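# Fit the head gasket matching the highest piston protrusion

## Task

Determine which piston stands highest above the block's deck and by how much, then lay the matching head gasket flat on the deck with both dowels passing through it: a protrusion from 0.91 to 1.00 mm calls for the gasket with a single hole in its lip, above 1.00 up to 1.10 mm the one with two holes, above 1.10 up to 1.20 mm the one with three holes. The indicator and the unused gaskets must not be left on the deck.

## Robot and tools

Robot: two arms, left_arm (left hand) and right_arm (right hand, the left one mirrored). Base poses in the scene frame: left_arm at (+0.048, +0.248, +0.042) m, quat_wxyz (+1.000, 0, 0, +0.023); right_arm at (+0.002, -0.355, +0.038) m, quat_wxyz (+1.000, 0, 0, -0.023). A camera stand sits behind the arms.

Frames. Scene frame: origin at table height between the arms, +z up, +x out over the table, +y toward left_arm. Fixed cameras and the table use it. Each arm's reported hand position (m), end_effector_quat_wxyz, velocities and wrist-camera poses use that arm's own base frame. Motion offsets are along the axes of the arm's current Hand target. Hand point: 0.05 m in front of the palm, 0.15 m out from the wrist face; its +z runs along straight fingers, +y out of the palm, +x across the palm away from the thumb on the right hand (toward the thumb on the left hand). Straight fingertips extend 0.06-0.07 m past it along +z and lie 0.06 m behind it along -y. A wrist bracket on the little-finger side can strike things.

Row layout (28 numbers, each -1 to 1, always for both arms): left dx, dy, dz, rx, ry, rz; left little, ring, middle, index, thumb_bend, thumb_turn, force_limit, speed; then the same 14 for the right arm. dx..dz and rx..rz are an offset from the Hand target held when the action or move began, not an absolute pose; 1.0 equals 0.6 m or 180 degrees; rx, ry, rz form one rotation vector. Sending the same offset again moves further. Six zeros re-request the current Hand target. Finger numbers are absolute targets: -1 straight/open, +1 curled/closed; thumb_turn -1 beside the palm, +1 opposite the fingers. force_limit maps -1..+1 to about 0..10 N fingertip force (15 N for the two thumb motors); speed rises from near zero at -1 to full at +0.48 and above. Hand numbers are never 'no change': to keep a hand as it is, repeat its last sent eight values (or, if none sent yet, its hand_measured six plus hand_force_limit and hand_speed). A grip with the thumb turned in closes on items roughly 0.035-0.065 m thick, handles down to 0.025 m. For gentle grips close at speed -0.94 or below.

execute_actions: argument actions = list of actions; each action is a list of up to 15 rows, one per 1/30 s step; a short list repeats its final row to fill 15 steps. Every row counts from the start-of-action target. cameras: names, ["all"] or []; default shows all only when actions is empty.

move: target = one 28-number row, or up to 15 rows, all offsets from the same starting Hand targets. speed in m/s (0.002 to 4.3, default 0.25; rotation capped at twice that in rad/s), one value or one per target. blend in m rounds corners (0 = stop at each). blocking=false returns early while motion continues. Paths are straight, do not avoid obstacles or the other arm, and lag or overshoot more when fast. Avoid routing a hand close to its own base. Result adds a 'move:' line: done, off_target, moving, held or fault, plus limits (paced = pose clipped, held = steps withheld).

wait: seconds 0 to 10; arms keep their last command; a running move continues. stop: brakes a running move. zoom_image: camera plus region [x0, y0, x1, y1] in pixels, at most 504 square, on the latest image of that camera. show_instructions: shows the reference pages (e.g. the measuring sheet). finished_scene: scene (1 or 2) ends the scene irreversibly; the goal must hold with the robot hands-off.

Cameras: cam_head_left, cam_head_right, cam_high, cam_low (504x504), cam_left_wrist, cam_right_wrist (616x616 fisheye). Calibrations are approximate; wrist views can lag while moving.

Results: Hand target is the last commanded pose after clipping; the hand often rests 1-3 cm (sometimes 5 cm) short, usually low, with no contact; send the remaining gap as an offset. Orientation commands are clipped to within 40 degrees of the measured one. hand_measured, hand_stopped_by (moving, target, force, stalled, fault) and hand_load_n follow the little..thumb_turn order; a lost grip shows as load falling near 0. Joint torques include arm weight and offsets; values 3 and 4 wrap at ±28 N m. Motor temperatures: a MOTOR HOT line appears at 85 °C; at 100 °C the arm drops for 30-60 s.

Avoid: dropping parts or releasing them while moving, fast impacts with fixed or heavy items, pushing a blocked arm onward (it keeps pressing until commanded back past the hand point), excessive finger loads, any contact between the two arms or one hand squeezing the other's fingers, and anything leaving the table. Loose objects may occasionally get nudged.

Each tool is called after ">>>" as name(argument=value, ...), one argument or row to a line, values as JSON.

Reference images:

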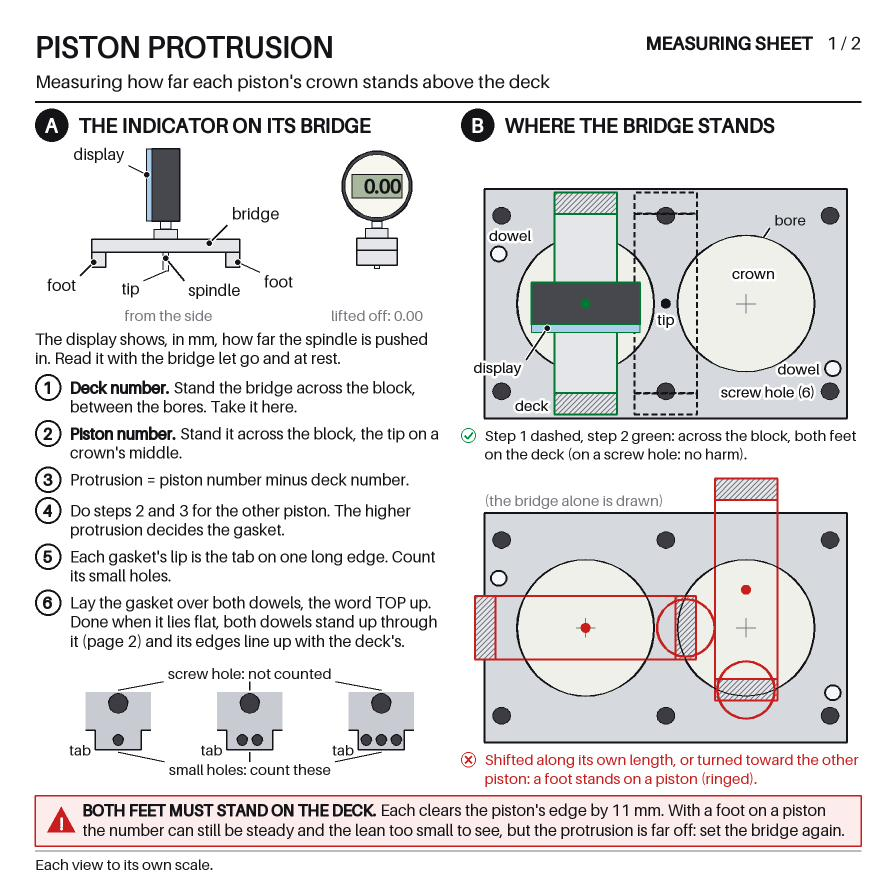

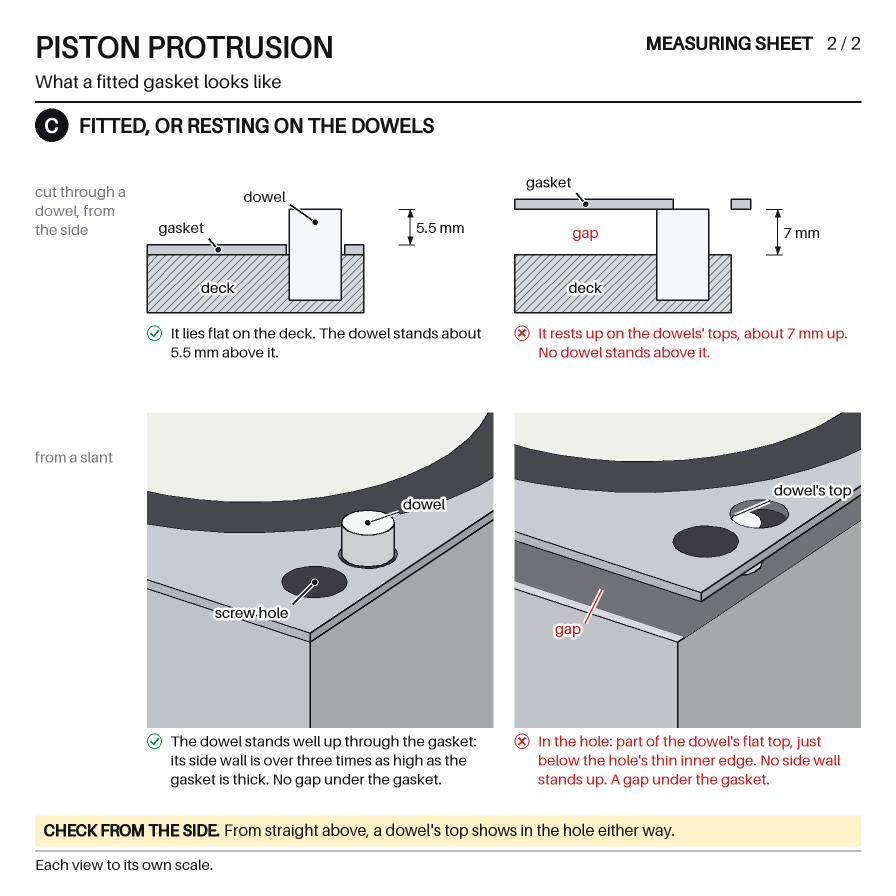

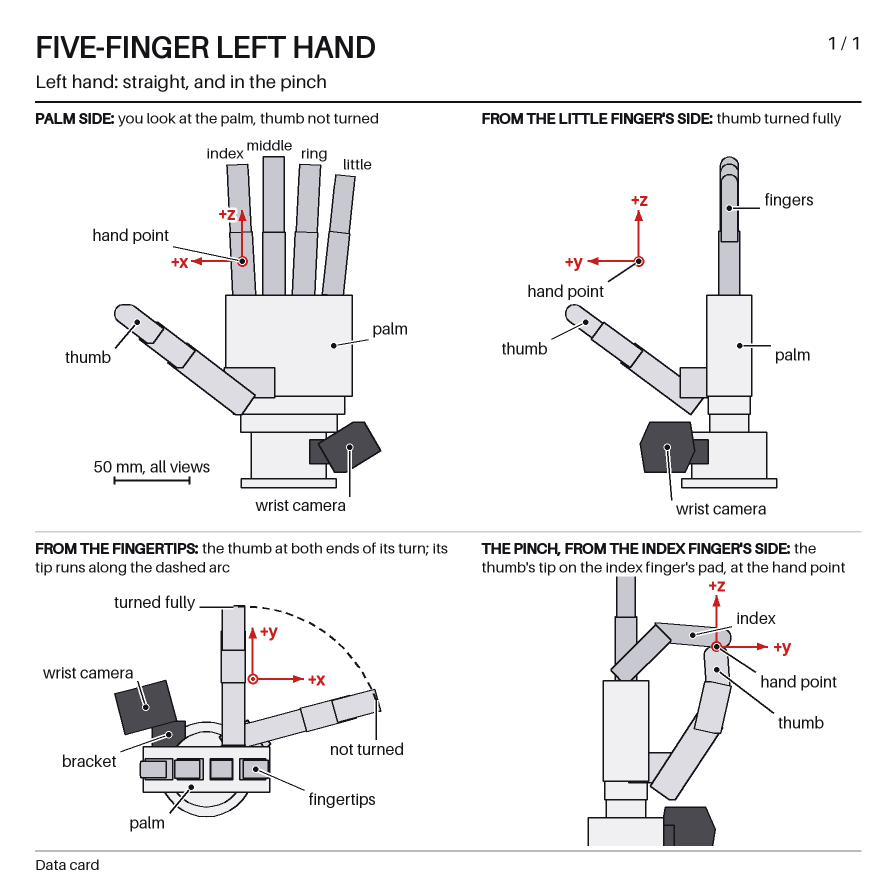

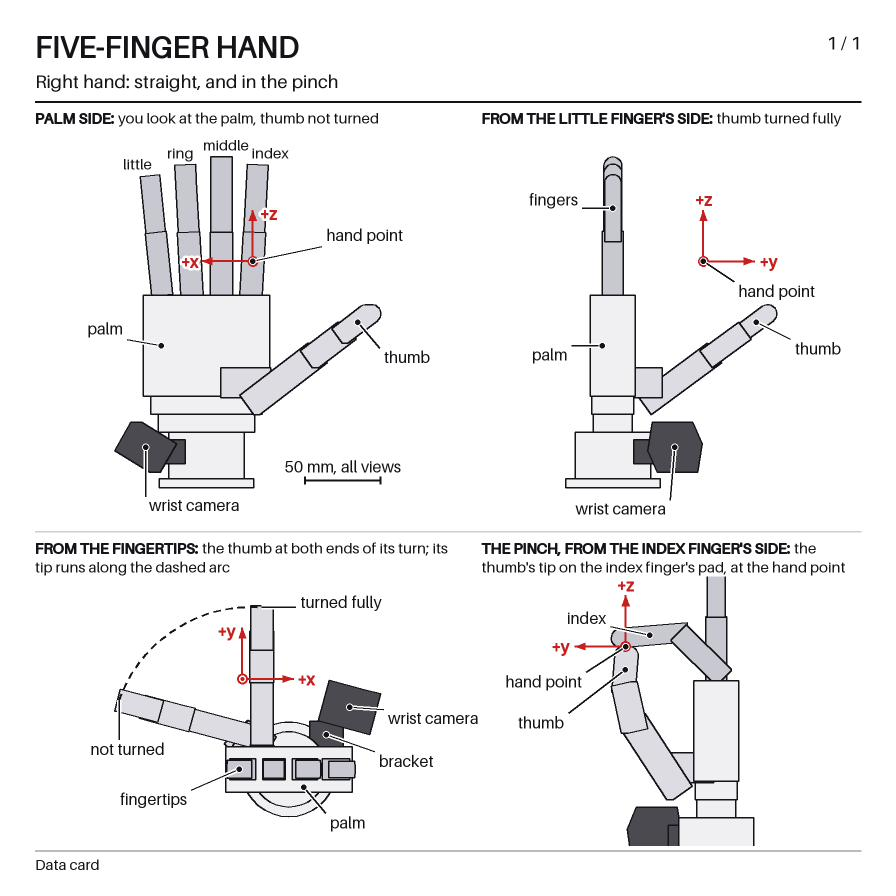

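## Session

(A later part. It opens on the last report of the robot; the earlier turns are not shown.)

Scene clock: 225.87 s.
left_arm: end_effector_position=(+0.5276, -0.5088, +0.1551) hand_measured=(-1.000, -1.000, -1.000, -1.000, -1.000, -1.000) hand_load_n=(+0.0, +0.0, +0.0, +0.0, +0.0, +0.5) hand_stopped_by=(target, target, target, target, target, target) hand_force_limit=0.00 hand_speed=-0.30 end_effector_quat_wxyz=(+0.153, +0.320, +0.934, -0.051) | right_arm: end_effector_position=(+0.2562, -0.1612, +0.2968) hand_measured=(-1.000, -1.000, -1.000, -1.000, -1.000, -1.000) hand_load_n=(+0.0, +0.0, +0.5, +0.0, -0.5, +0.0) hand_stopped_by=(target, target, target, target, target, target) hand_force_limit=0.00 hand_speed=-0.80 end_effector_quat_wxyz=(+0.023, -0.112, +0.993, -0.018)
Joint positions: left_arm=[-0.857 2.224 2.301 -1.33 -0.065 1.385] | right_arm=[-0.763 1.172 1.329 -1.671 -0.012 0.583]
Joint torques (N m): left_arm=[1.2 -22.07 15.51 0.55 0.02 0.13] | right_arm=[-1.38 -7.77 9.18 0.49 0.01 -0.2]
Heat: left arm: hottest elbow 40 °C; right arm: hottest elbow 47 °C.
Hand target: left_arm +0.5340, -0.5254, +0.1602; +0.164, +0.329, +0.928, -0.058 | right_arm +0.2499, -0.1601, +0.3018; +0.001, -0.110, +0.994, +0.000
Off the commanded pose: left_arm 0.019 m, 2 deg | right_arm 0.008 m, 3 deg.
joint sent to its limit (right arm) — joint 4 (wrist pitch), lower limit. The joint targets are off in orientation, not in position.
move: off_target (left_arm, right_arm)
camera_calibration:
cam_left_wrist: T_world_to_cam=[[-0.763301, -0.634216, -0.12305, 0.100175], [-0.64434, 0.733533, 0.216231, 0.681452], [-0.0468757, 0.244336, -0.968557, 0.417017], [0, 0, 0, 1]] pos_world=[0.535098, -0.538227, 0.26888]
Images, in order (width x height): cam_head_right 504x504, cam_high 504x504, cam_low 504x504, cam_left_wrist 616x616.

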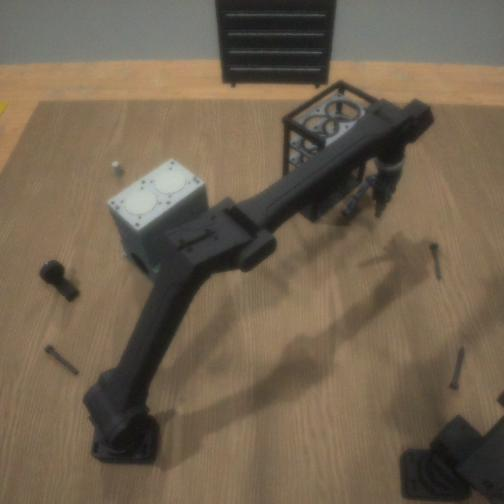

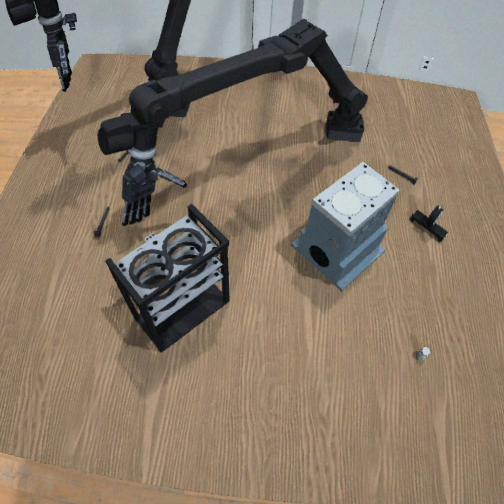

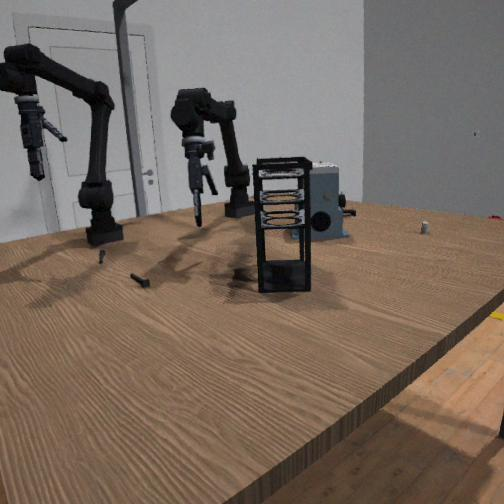

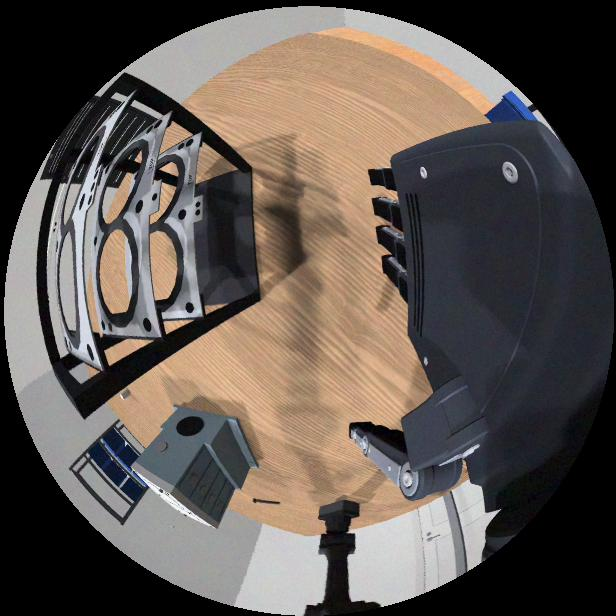

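>>> move(
  target=[
    [-0.0987,0.0523,0.0983,-0.0643,-0.0432,0.0193,-1,-1,-0.3,0,0.15,1,0.0,0, 0,0,0,0,0,0,-1,-1,-1,-1,-1,-1,0,-0.8],
  ],
  speed=0.1,
  cameras=["cam_low","cam_left_wrist","cam_high"],
)

>>> zoom_image(
  camera="cam_left_wrist",
  region=[150, 70, 400, 320],
)

Scene clock: 234.53 s.
left_arm: end_effector_position=(+0.6074, -0.5367, +0.1239) hand_measured=(-1.000, -1.000, -0.300, +0.000, +0.150, +1.000) hand_load_n=(+0.0, +0.0, +0.0, +0.0, +0.0, +0.0) hand_stopped_by=(target, target, target, target, target, target) hand_force_limit=0.00 hand_speed=0.00 end_effector_quat_wxyz=(+0.253, +0.328, +0.910, +0.021) | right_arm: end_effector_position=(+0.2562, -0.1612, +0.2968) hand_measured=(-1.000, -1.000, -1.000, -1.000, -1.000, -1.000) hand_load_n=(+0.0, +0.0, +0.0, +0.0, +0.0, +0.0) hand_stopped_by=(target, target, target, target, target, target) hand_force_limit=0.00 hand_speed=-0.80 end_effector_quat_wxyz=(+0.023, -0.112, +0.993, -0.018)
Joint positions: left_arm=[-0.857 2.426 2.515 -1.222 -0.278 1.469] | right_arm=[-0.763 1.172 1.329 -1.671 -0.012 0.583]
Joint torques (N m): left_arm=[1.44 -23.41 15.72 0.54 -0.34 0.15] | right_arm=[-1.44 -7.94 9.09 0.51 0.01 -0.19]
Heat: left arm: hottest elbow 41 °C; right arm: hottest elbow 46 °C.
Hand target: left_arm +0.6128, -0.5488, +0.1253; +0.261, +0.334, +0.906, +0.018 | right_arm +0.2499, -0.1601, +0.3018; +0.001, -0.110, +0.994, +0.000
Off the commanded pose: left_arm 0.013 m, 1 deg | right_arm 0.008 m, 3 deg.
joint sent to its limit (right arm) — joint 4 (wrist pitch), lower limit. The joint targets are off in orientation, not in position.
move: off_target (left_arm, right_arm)
camera_calibration:
cam_left_wrist: T_world_to_cam=[[-0.70513, -0.619031, -0.345821, 0.139924], [-0.684791, 0.72105, 0.105587, 0.791653], [0.183993, 0.311267, -0.932341, 0.288597], [0, 0, 0, 1]] pos_world=[0.587682, -0.574035, 0.233872]
Images, in order (width x height): cam_high 504x504, cam_low 504x504, cam_left_wrist 616x616.

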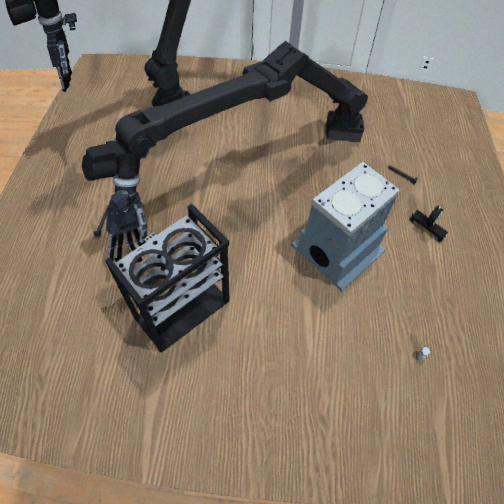

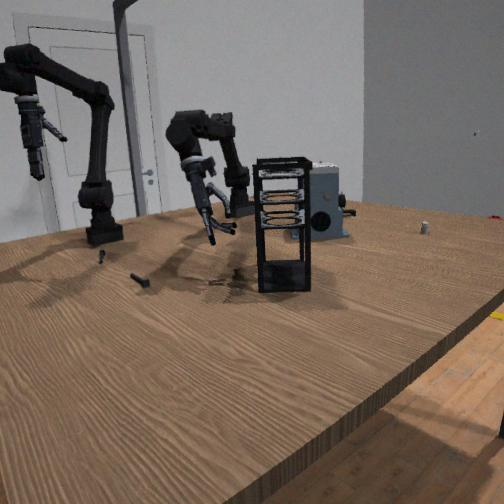

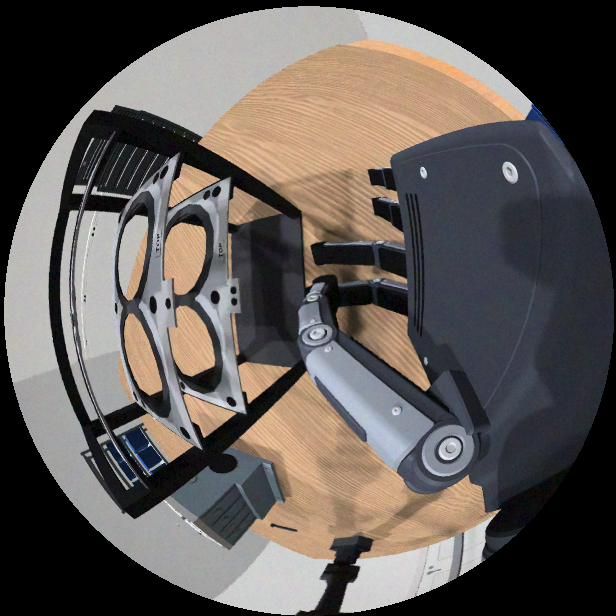

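Scaled by 2.016 from the camera's 616x616 image, which has a finer 880x880 frame.

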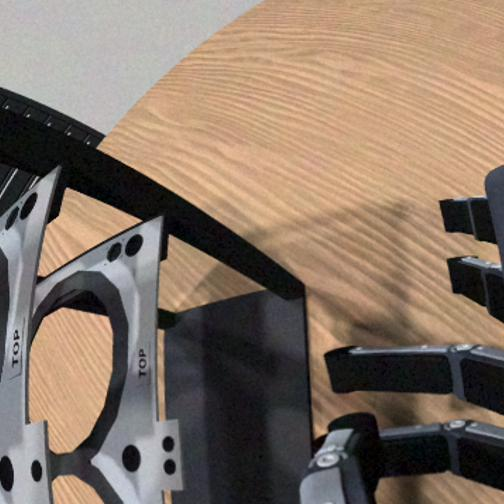

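>>> move(
  target=[
    [0.0095,0.0965,0.0187,0,0,0,-1,-1,-0.3,0,0.15,1,0.0,0, 0,0,0,0,0,0,-1,-1,-1,-1,-1,-1,0,-0.8],
  ],
  speed=0.06,
  cameras=["cam_low","cam_left_wrist","cam_high"],
)

>>> zoom_image(
  camera="cam_left_wrist",
  region=[180, 180, 380, 380],
)

>>> zoom_image(
  camera="cam_low",
  region=[160, 130, 340, 300],
)

Scene clock: 237.53 s.
left_arm: end_effector_position=(+0.6445, -0.5058, +0.1158) hand_measured=(-1.000, -1.000, -0.300, +0.000, +0.150, +1.000) hand_load_n=(+0.0, +0.0, +0.0, +0.5, +0.0, +0.0) hand_stopped_by=(target, target, target, target, target, target) hand_force_limit=0.00 hand_speed=0.00 end_effector_quat_wxyz=(+0.253, +0.332, +0.908, +0.020) | right_arm: end_effector_position=(+0.2562, -0.1612, +0.2968) hand_measured=(-1.000, -1.000, -1.000, -1.000, -1.000, -1.000) hand_load_n=(+0.0, +0.0, +0.0, +0.0, +0.0, +0.0) hand_stopped_by=(target, target, target, target, target, target) hand_force_limit=0.00 hand_speed=-0.80 end_effector_quat_wxyz=(+0.023, -0.112, +0.993, -0.018)
Joint positions: left_arm=[-0.793 2.426 2.492 -1.182 -0.248 1.537] | right_arm=[-0.763 1.172 1.329 -1.671 -0.012 0.583]
Joint torques (N m): left_arm=[2.37 -29.04 9.25 1.65 -0.14 0.15] | right_arm=[-1.26 -8 9.18 0.5 -0.01 -0.17]
Heat: left arm: hottest elbow 41 °C; right arm: hottest elbow 45 °C.
Hand target: left_arm +0.6489, -0.5020, +0.1250; +0.261, +0.334, +0.906, +0.018 | right_arm +0.2499, -0.1601, +0.3018; +0.001, -0.110, +0.994, +0.000
Off the commanded pose: left_arm 0.011 m, 1 deg | right_arm 0.008 m, 3 deg.
joint sent to its limit (right arm) — joint 4 (wrist pitch), lower limit. The joint targets are off in orientation, not in position.
move: off_target (left_arm, right_arm)
camera_calibration:
cam_left_wrist: T_world_to_cam=[[-0.710217, -0.612494, -0.34705, 0.189242], [-0.678765, 0.726549, 0.106795, 0.794443], [0.186738, 0.311413, -0.931746, 0.262771], [0, 0, 0, 1]] pos_world=[0.624574, -0.543123, 0.22567]
Images, in order (width x height): cam_high 504x504, cam_low 504x504, cam_left_wrist 616x616.

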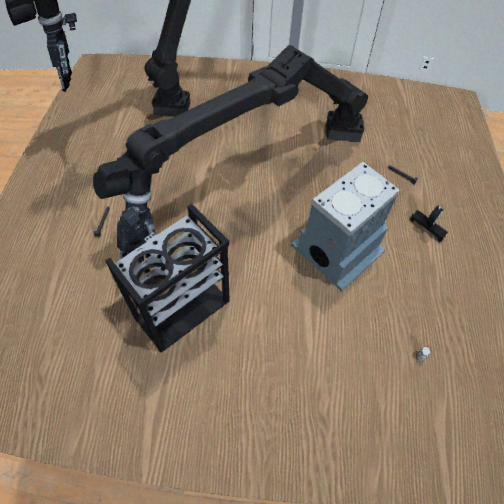

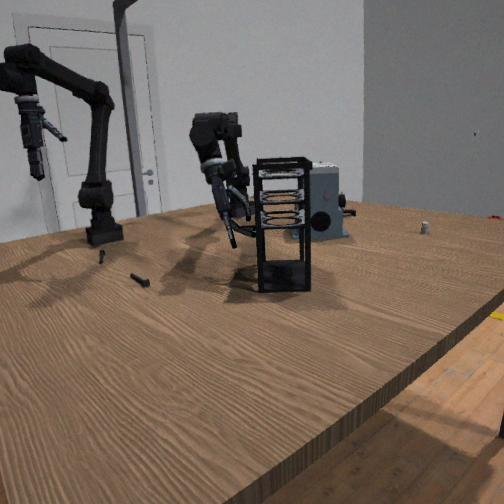

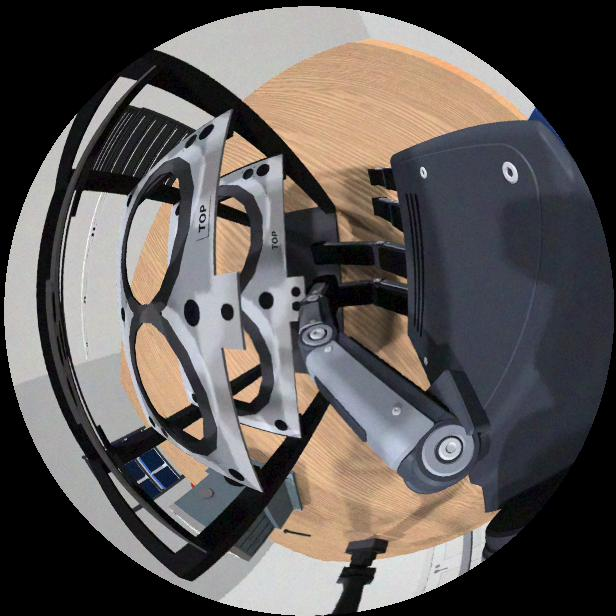

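Scaled by 2.520 from the camera's 616x616 image, which has a finer 880x880 frame.

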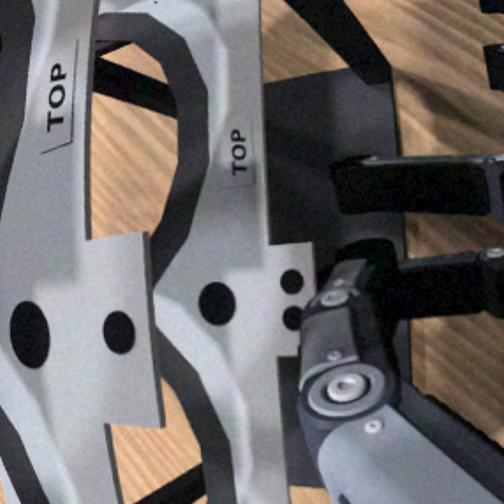

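Scaled by 2.800 from the camera's 504x504 image, which has a finer 720x720 frame.

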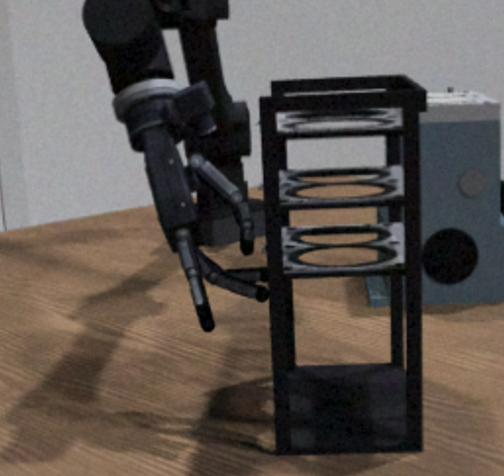

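>>> move(
  target=[
    [-0.0046,0.0021,-0.0086,0,0,0,-1,-1,-0.3,0,0.15,1,0.0,0, 0,0,0,0,0,0,-1,-1,-1,-1,-1,-1,0,-0.8],
    [-0.0152,0.0333,0.0047,0,0,0,-1,-1,-0.3,0,0.15,1,0.0,0, 0,0,0,0,0,0,-1,-1,-1,-1,-1,-1,0,-0.8],
  ],
  speed=0.05,
  cameras=["cam_low","cam_left_wrist"],
)

>>> zoom_image(
  camera="cam_left_wrist",
  region=[180, 180, 380, 380],
)

>>> zoom_image(
  camera="cam_low",
  region=[200, 150, 320, 270],
)

Scene clock: 240.20 s.
left_arm: end_effector_position=(+0.6531, -0.4936, +0.1147) hand_measured=(-1.000, -1.000, -0.300, +0.000, +0.150, +1.000) hand_load_n=(+0.0, +0.0, +0.0, +0.0, +0.0, +0.0) hand_stopped_by=(target, target, target, target, target, target) hand_force_limit=0.00 hand_speed=0.00 end_effector_quat_wxyz=(+0.246, +0.337, +0.908, +0.022) | right_arm: end_effector_position=(+0.2562, -0.1612, +0.2968) hand_measured=(-1.000, -1.000, -1.000, -1.000, -1.000, -1.000) hand_load_n=(+0.0, +0.0, +0.0, +0.0, +0.0, -0.5) hand_stopped_by=(target, target, target, target, target, target) hand_force_limit=0.00 hand_speed=-0.80 end_effector_quat_wxyz=(+0.023, -0.112, +0.993, -0.018)
Joint positions: left_arm=[-0.773 2.426 2.492 -1.192 -0.235 1.562] | right_arm=[-0.763 1.172 1.329 -1.671 -0.012 0.583]
Joint torques (N m): left_arm=[2.78 -26.75 15.27 0.5 -0.16 0.16] | right_arm=[-1.14 -7.82 9.17 0.46 0 -0.18]
Heat: left arm: hottest elbow 41 °C; right arm: hottest elbow 45 °C.
Hand target: left_arm +0.6681, -0.4924, +0.1309; +0.261, +0.334, +0.906, +0.018 | right_arm +0.2499, -0.1601, +0.3018; +0.001, -0.110, +0.994, +0.000
Off the commanded pose: left_arm 0.022 m, 2 deg | right_arm 0.008 m, 3 deg.
joint sent to its limit (right arm) — joint 4 (wrist pitch), lower limit. The joint targets are off in orientation, not in position.
move: off_target (left_arm, right_arm)
camera_calibration:
cam_left_wrist: T_world_to_cam=[[-0.719177, -0.603004, -0.34521, 0.212718], [-0.671569, 0.730714, 0.122686, 0.786964], [0.17827, 0.320066, -0.930472, 0.265987], [0, 0, 0, 1]] pos_world=[0.634065, -0.53191, 0.224377]
Images, in order (width x height): cam_low 504x504, cam_left_wrist 616x616.

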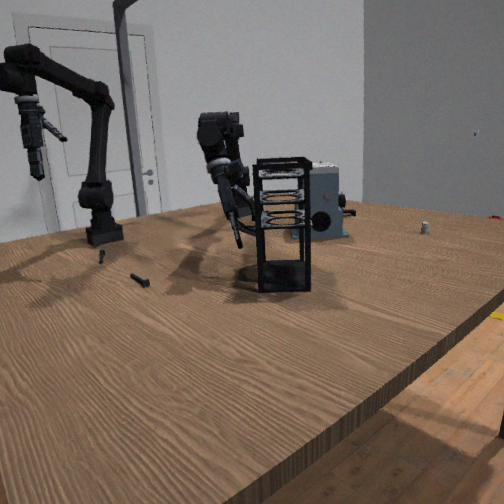

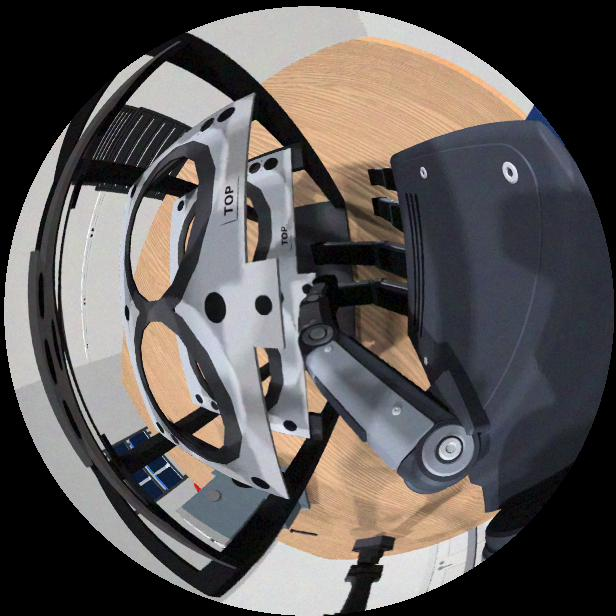

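Scaled by 2.520 from the camera's 616x616 image, which has a finer 880x880 frame.

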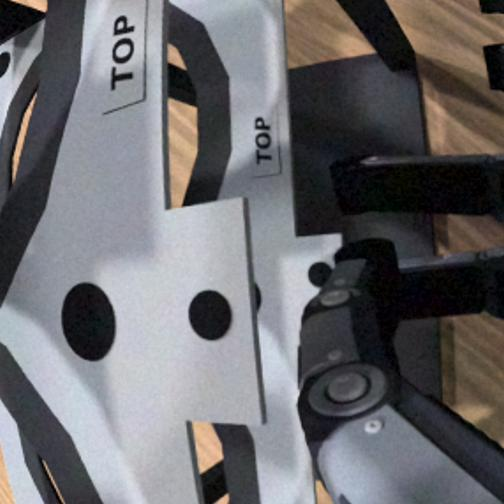

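Scaled by 4.200 from the camera's 504x504 image, which has a finer 720x720 frame.

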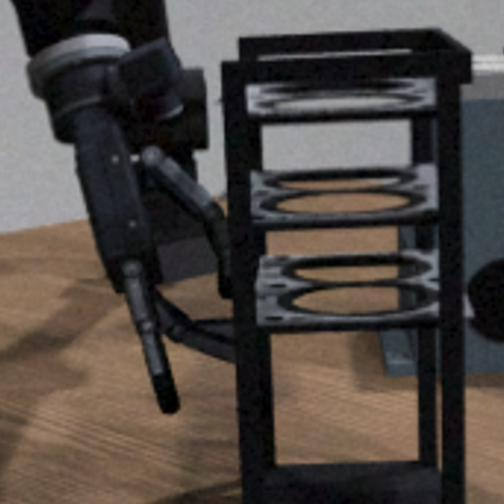

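>>> move(
  target=[
    [-0.0118,0.0255,0.0007,0,0,0,-1,-1,-0.3,0,0.15,1,0.0,0, 0,0,0,0,0,0,-1,-1,-1,-1,-1,-1,0,-0.8],
  ],
  speed=0.05,
  cameras=["cam_low","cam_left_wrist"],
)

>>> zoom_image(
  camera="cam_left_wrist",
  region=[200, 120, 400, 450],
)

>>> zoom_image(
  camera="cam_low",
  region=[200, 150, 320, 270],
)

Scene clock: 242.57 s.
left_arm: end_effector_position=(+0.6646, -0.4846, +0.1304) hand_measured=(-1.000, -1.000, -0.300, +0.000, +0.150, +1.000) hand_load_n=(+0.5, +0.0, +0.5, +0.0, -0.5, +1.0) hand_stopped_by=(target, target, target, target, target, target) hand_force_limit=0.00 hand_speed=0.00 end_effector_quat_wxyz=(+0.248, +0.336, +0.908, +0.020) | right_arm: end_effector_position=(+0.2562, -0.1612, +0.2968) hand_measured=(-1.000, -1.000, -1.000, -1.000, -1.000, -1.000) hand_load_n=(+0.0, +0.0, +0.0, +0.0, +0.0, +0.0) hand_stopped_by=(target, target, target, target, target, target) hand_force_limit=0.00 hand_speed=-0.80 end_effector_quat_wxyz=(+0.023, -0.112, +0.993, -0.018)
Joint positions: left_arm=[-0.754 2.438 2.555 -1.233 -0.225 1.578] | right_arm=[-0.763 1.172 1.329 -1.671 -0.012 0.583]
Joint torques (N m): left_arm=[2.84 -24.41 16.35 0.79 -0.21 0.18] | right_arm=[-1.14 -8.23 9.18 0.55 0.01 -0.2]
Heat: left arm: hottest elbow 41 °C; right arm: hottest elbow 45 °C.
Hand target: left_arm +0.6820, -0.4850, +0.1370; +0.261, +0.334, +0.906, +0.018 | right_arm +0.2499, -0.1601, +0.3018; +0.001, -0.110, +0.994, +0.000
Off the commanded pose: left_arm 0.019 m, 1 deg | right_arm 0.008 m, 3 deg.
joint sent to its limit (right arm) — joint 4 (wrist pitch), lower limit. The joint targets are off in orientation, not in position.
move: off_target (left_arm, right_arm)
camera_calibration:
cam_left_wrist: T_world_to_cam=[[-0.717698, -0.605983, -0.343066, 0.229063], [-0.672665, 0.730718, 0.1165, 0.787797], [0.180088, 0.314381, -0.932059, 0.271843], [0, 0, 0, 1]] pos_world=[0.645366, -0.522312, 0.240179]
Images, in order (width x height): cam_low 504x504, cam_left_wrist 616x616.

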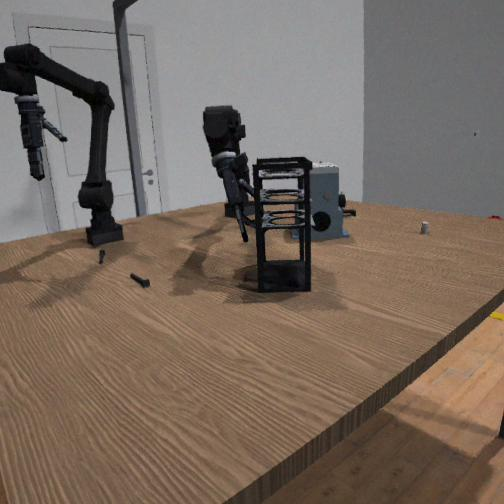

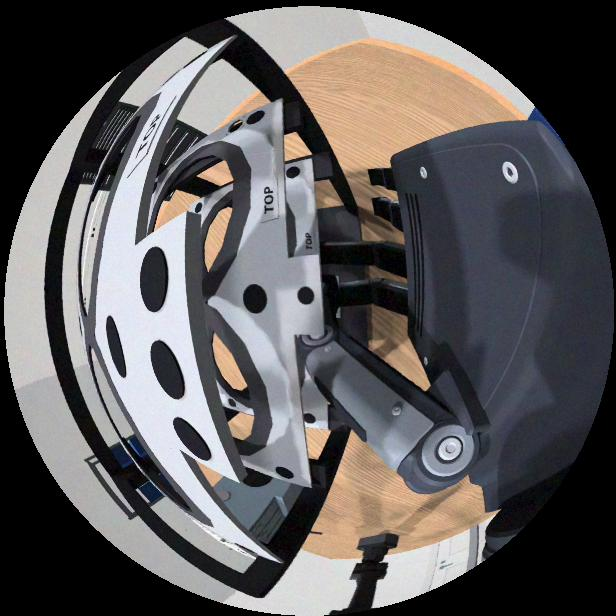

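Scaled by 1.527 from the camera's 616x616 image, which has a finer 880x880 frame.

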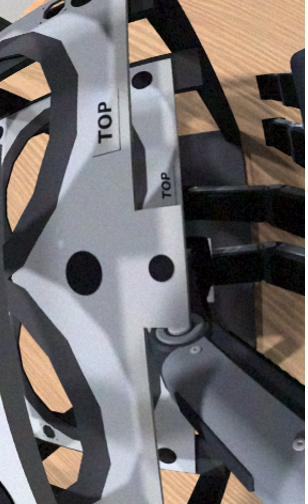

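Scaled by 4.200 from the camera's 504x504 image, which has a finer 720x720 frame.

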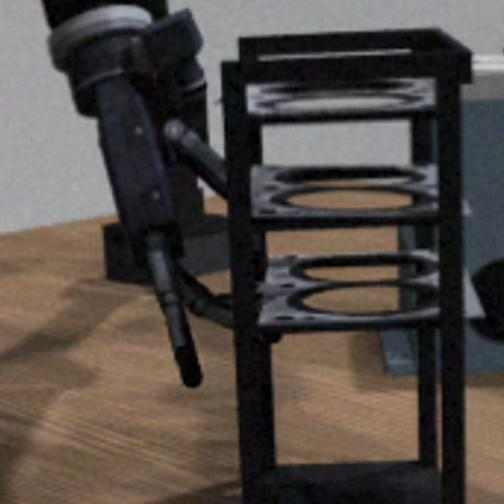

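>>> move(
  target=[
    [0.0284,-0.0195,0.0168,0,0,0,-1,-1,-0.3,0,0.15,1,0.0,0, 0,0,0,0,0,0,-1,-1,-1,-1,-1,-1,0,-0.8],
  ],
  speed=0.04,
  cameras=["cam_low","cam_left_wrist"],
)

>>> zoom_image(
  camera="cam_left_wrist",
  region=[200, 120, 400, 450],
)

>>> zoom_image(
  camera="cam_low",
  region=[200, 150, 320, 270],
)

Scene clock: 245.00 s.
left_arm: end_effector_position=(+0.6687, -0.4861, +0.1204) hand_measured=(-1.000, -1.000, -0.300, +0.000, +0.150, +1.000) hand_load_n=(+0.0, +0.0, +0.0, +0.0, +0.5, +0.5) hand_stopped_by=(target, target, target, target, target, target) hand_force_limit=0.00 hand_speed=0.00 end_effector_quat_wxyz=(+0.260, +0.333, +0.906, +0.020) | right_arm: end_effector_position=(+0.2562, -0.1612, +0.2968) hand_measured=(-1.000, -1.000, -1.000, -1.000, -1.000, -1.000) hand_load_n=(+0.0, +0.0, +0.0, +0.0, +0.0, +0.0) hand_stopped_by=(target, target, target, target, target, target) hand_force_limit=0.00 hand_speed=-0.80 end_effector_quat_wxyz=(+0.023, -0.112, +0.993, -0.018)
Joint positions: left_arm=[-0.754 2.425 2.498 -1.166 -0.235 1.578] | right_arm=[-0.763 1.172 1.329 -1.671 -0.012 0.583]
Joint torques (N m): left_arm=[2.02 -28.1 8.84 1.65 -0.02 0.05] | right_arm=[-1.38 -7.94 9.11 0.47 0.01 -0.2]
Heat: left arm: hottest elbow 42 °C; right arm: hottest elbow 44 °C.
Hand target: left_arm +0.6689, -0.4850, +0.1180; +0.260, +0.334, +0.906, +0.018 | right_arm +0.2499, -0.1601, +0.3018; +0.001, -0.110, +0.994, +0.000
Off the commanded pose: left_arm 0.003 m, 0 deg | right_arm 0.008 m, 3 deg.
joint sent to its limit (right arm) — joint 4 (wrist pitch), lower limit. The joint targets are off in orientation, not in position.
move: off_target (right_arm)
camera_calibration:
cam_left_wrist: T_world_to_cam=[[-0.707165, -0.612275, -0.353605, 0.218898], [-0.678284, 0.728661, 0.0947876, 0.798119], [0.199622, 0.306875, -0.93058, 0.245335], [0, 0, 0, 1]] pos_world=[0.647173, -0.52282, 0.230055]
Images, in order (width x height): cam_low 504x504, cam_left_wrist 616x616.

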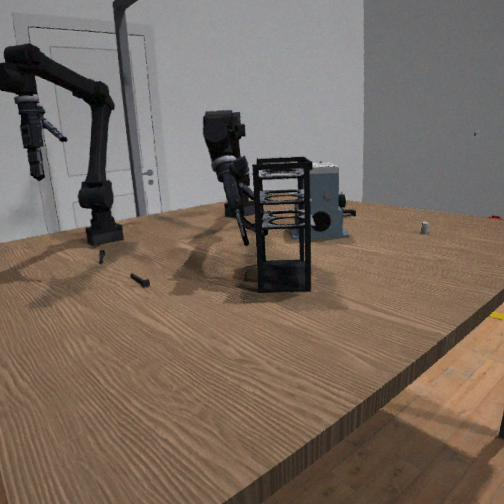

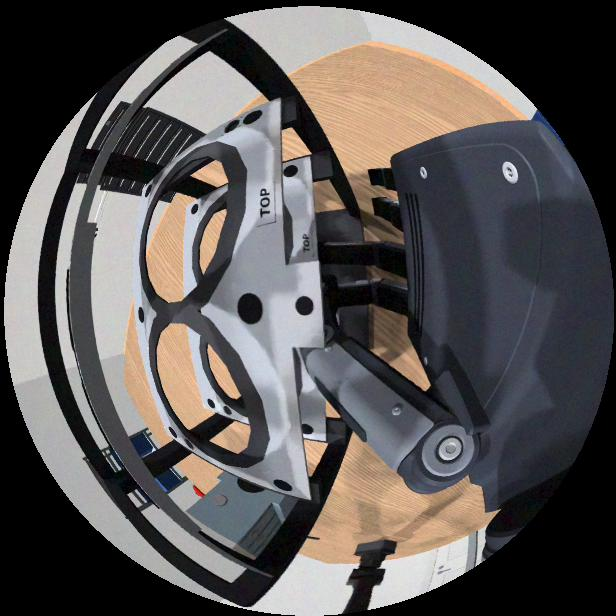

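Scaled by 1.527 from the camera's 616x616 image, which has a finer 880x880 frame.

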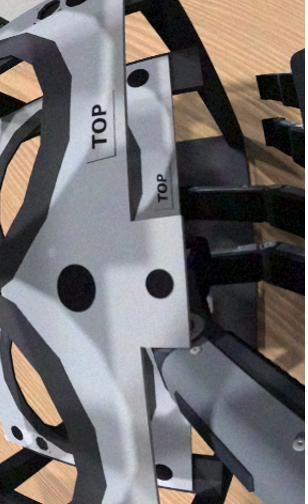

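Scaled by 4.200 from the camera's 504x504 image, which has a finer 720x720 frame.

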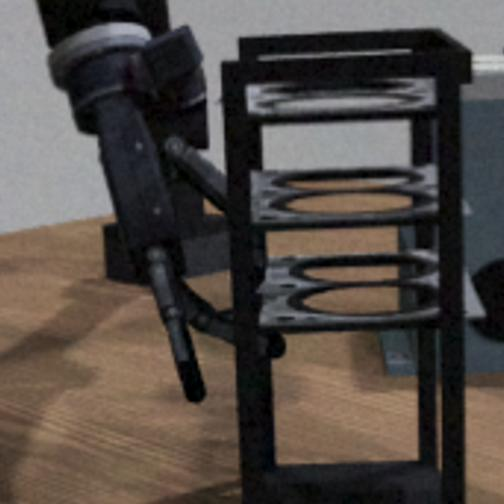

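>>> move(
  target=[
    [0,0,0,0,0,0,-1,-1,-0.05,0,0.15,1,-0.4,-0.7, 0,0,0,0,0,0,-1,-1,-1,-1,-1,-1,0,-0.8],
    [0,0,0,0,0,0,-1,-1,0.4,0.5,0.15,1,-0.4,-0.88, 0,0,0,0,0,0,-1,-1,-1,-1,-1,-1,0,-0.8],
  ],
  speed=0.04,
  cameras=["cam_low","cam_left_wrist"],
)

>>> zoom_image(
  camera="cam_left_wrist",
  region=[200, 120, 400, 450],
)

>>> zoom_image(
  camera="cam_low",
  region=[200, 150, 320, 270],
)

Scene clock: 247.33 s.
left_arm: end_effector_position=(+0.6686, -0.4862, +0.1196) hand_measured=(-1.000, -1.000, -0.008, +0.164, +0.150, +1.000) hand_load_n=(+0.0, +0.0, +0.5, +3.0, +1.5, +0.0) hand_stopped_by=(target, target, force, force, target, target) hand_force_limit=-0.40 hand_speed=-0.88 end_effector_quat_wxyz=(+0.260, +0.333, +0.906, +0.020) | right_arm: end_effector_position=(+0.2562, -0.1612, +0.2968) hand_measured=(-1.000, -1.000, -1.000, -1.000, -1.000, -1.000) hand_load_n=(+0.0, +0.0, +0.0, +0.0, +0.0, +0.0) hand_stopped_by=(target, target, target, target, target, target) hand_force_limit=0.00 hand_speed=-0.80 end_effector_quat_wxyz=(+0.023, -0.112, +0.993, -0.018)
Joint positions: left_arm=[-0.754 2.425 2.496 -1.165 -0.234 1.578] | right_arm=[-0.763 1.172 1.329 -1.671 -0.012 0.583]
Joint torques (N m): left_arm=[2.02 -28.04 8.73 1.68 -0.05 0.06] | right_arm=[-1.38 -7.94 9.07 0.55 0 -0.18]
Heat: left arm: hottest elbow 41 °C; right arm: hottest elbow 44 °C.
Hand target: left_arm +0.6689, -0.4849, +0.1178; +0.260, +0.334, +0.906, +0.018 | right_arm +0.2499, -0.1601, +0.3018; +0.001, -0.110, +0.994, +0.000
Off the commanded pose: left_arm 0.002 m, 0 deg | right_arm 0.008 m, 3 deg.
joint sent to its limit (right arm) — joint 4 (wrist pitch), lower limit. The joint targets are off in orientation, not in position.
move: off_target (right_arm)
camera_calibration:
cam_left_wrist: T_world_to_cam=[[-0.707649, -0.612079, -0.352975, 0.218826], [-0.677956, 0.728912, 0.0952005, 0.798091], [0.199018, 0.30667, -0.930777, 0.244951], [0, 0, 0, 1]] pos_world=[0.647173, -0.522919, 0.229256]
Images, in order (width x height): cam_low 504x504, cam_left_wrist 616x616.

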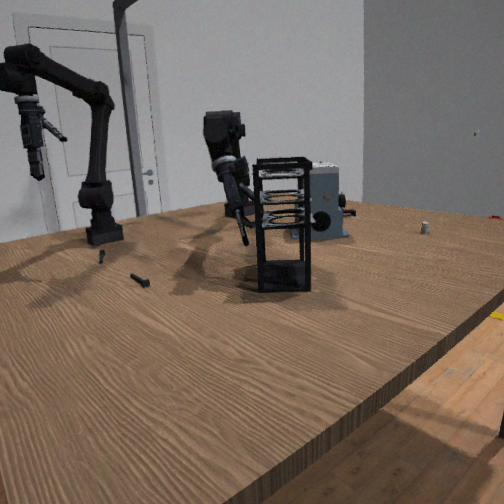

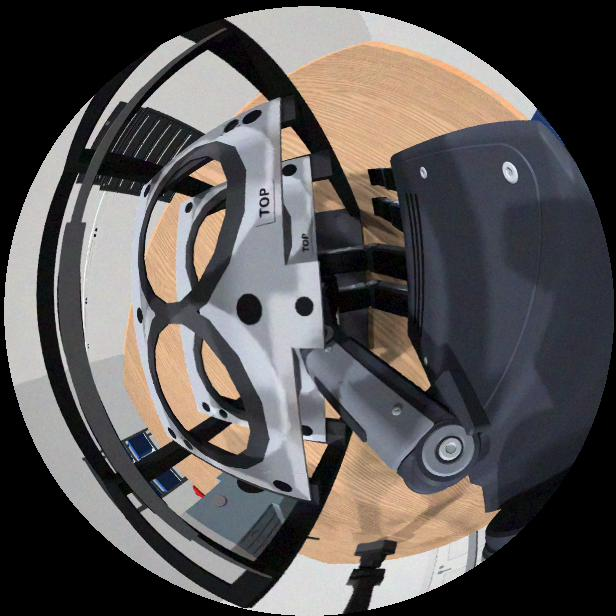

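Scaled by 1.527 from the camera's 616x616 image, which has a finer 880x880 frame.

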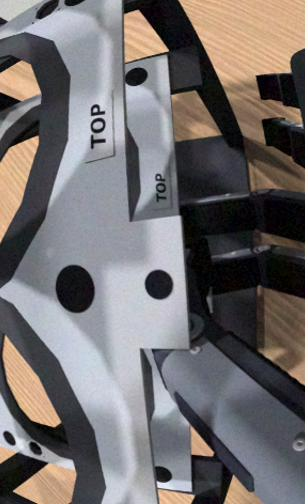

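Scaled by 4.200 from the camera's 504x504 image, which has a finer 720x720 frame.

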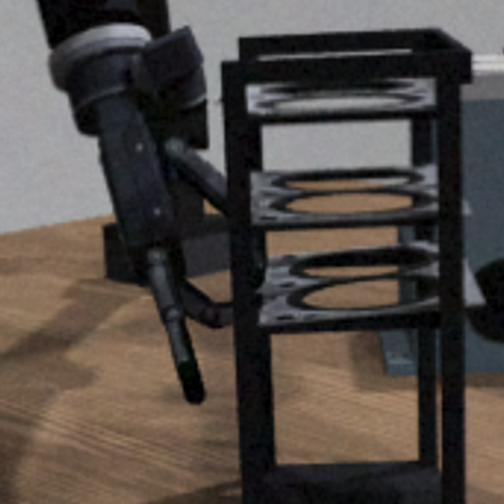

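>>> move(
  target=[
    [0,0,0,0,0,0,-1,-1,0.5,0.5,0.15,1,-0.3,-0.88, 0,0,0,0,0,0,-1,-1,-1,-1,-1,-1,0,-0.8],
    [0,0,0,0,0,0,-1,-1,0.5,0.6,0.15,1,0.1,-0.88, 0,0,0,0,0,0,-1,-1,-1,-1,-1,-1,0,-0.8],
  ],
  speed=0.04,
  cameras=["cam_low","cam_left_wrist","cam_high"],
)

>>> zoom_image(
  camera="cam_left_wrist",
  region=[200, 120, 400, 450],
)

>>> zoom_image(
  camera="cam_low",
  region=[200, 150, 320, 270],
)

Scene clock: 248.73 s.
left_arm: end_effector_position=(+0.6686, -0.4866, +0.1186) hand_measured=(-1.000, -1.000, +0.012, +0.206, +0.150, +1.000) hand_load_n=(+0.0, +0.0, +0.0, +5.0, +1.5, +0.0) hand_stopped_by=(target, target, force, force, target, target) hand_force_limit=0.10 hand_speed=-0.88 end_effector_quat_wxyz=(+0.260, +0.333, +0.906, +0.019) | right_arm: end_effector_position=(+0.2562, -0.1612, +0.2968) hand_measured=(-1.000, -1.000, -1.000, -1.000, -1.000, -1.000) hand_load_n=(+0.0, +0.0, +0.0, +0.0, +0.0, +0.0) hand_stopped_by=(target, target, target, target, target, target) hand_force_limit=0.00 hand_speed=-0.80 end_effector_quat_wxyz=(+0.023, -0.112, +0.993, -0.018)
Joint positions: left_arm=[-0.754 2.425 2.493 -1.162 -0.232 1.578] | right_arm=[-0.763 1.172 1.329 -1.671 -0.012 0.583]
Joint torques (N m): left_arm=[1.44 -28.57 8.92 1.61 -0.13 0.07] | right_arm=[-1.38 -7.94 9.17 0.57 0 -0.2]
Heat: left arm: hottest elbow 41 °C; right arm: hottest elbow 44 °C.
Hand target: left_arm +0.6689, -0.4849, +0.1178; +0.260, +0.334, +0.906, +0.018 | right_arm +0.2499, -0.1601, +0.3018; +0.001, -0.110, +0.994, +0.000
Off the commanded pose: left_arm 0.002 m, 0 deg | right_arm 0.008 m, 3 deg.
joint sent to its limit (right arm) — joint 4 (wrist pitch), lower limit. The joint targets are off in orientation, not in position.
move: off_target (right_arm)
camera_calibration:
cam_left_wrist: T_world_to_cam=[[-0.708409, -0.612089, -0.35143, 0.218459], [-0.677247, 0.729691, 0.0942774, 0.798553], [0.198729, 0.304792, -0.931455, 0.243567], [0, 0, 0, 1]] pos_world=[0.647172, -0.523218, 0.228359]
Images, in order (width x height): cam_high 504x504, cam_low 504x504, cam_left_wrist 616x616.

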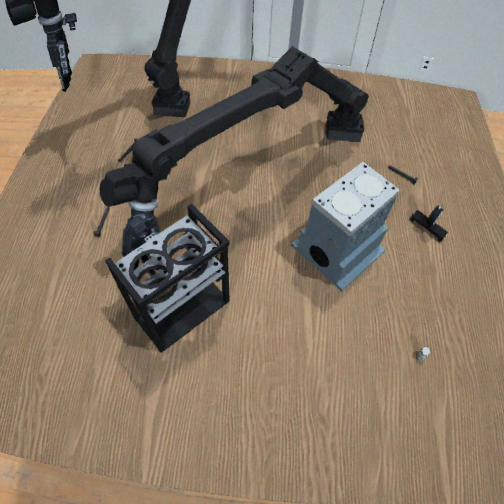

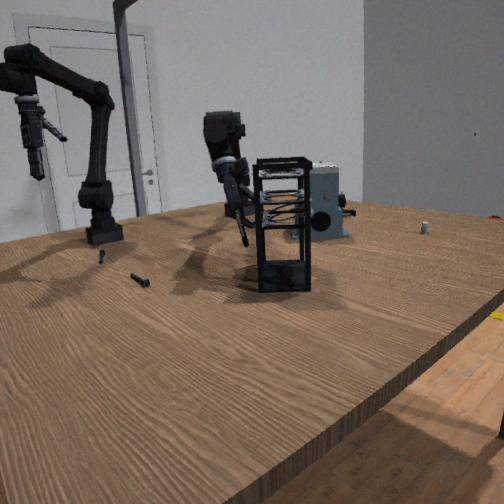

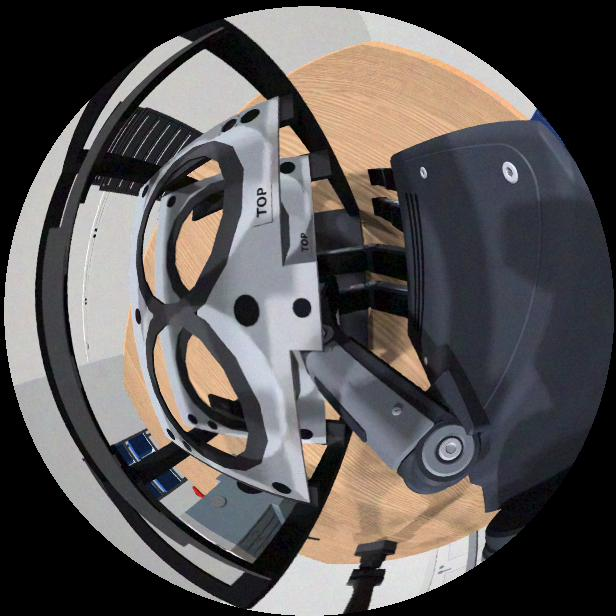

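Scaled by 1.527 from the camera's 616x616 image, which has a finer 880x880 frame.

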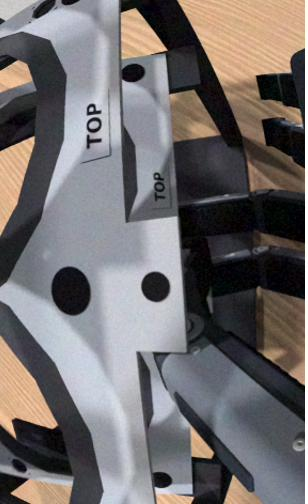

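Scaled by 4.200 from the camera's 504x504 image, which has a finer 720x720 frame.

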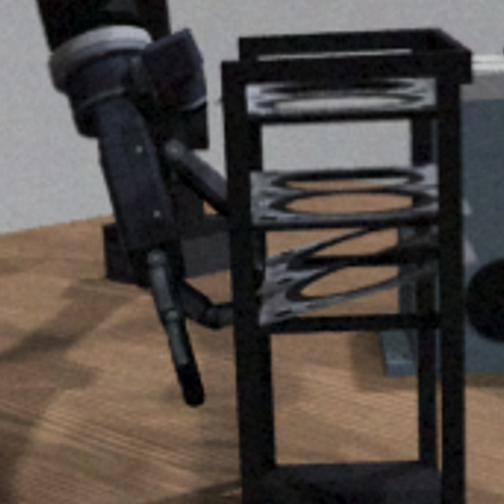

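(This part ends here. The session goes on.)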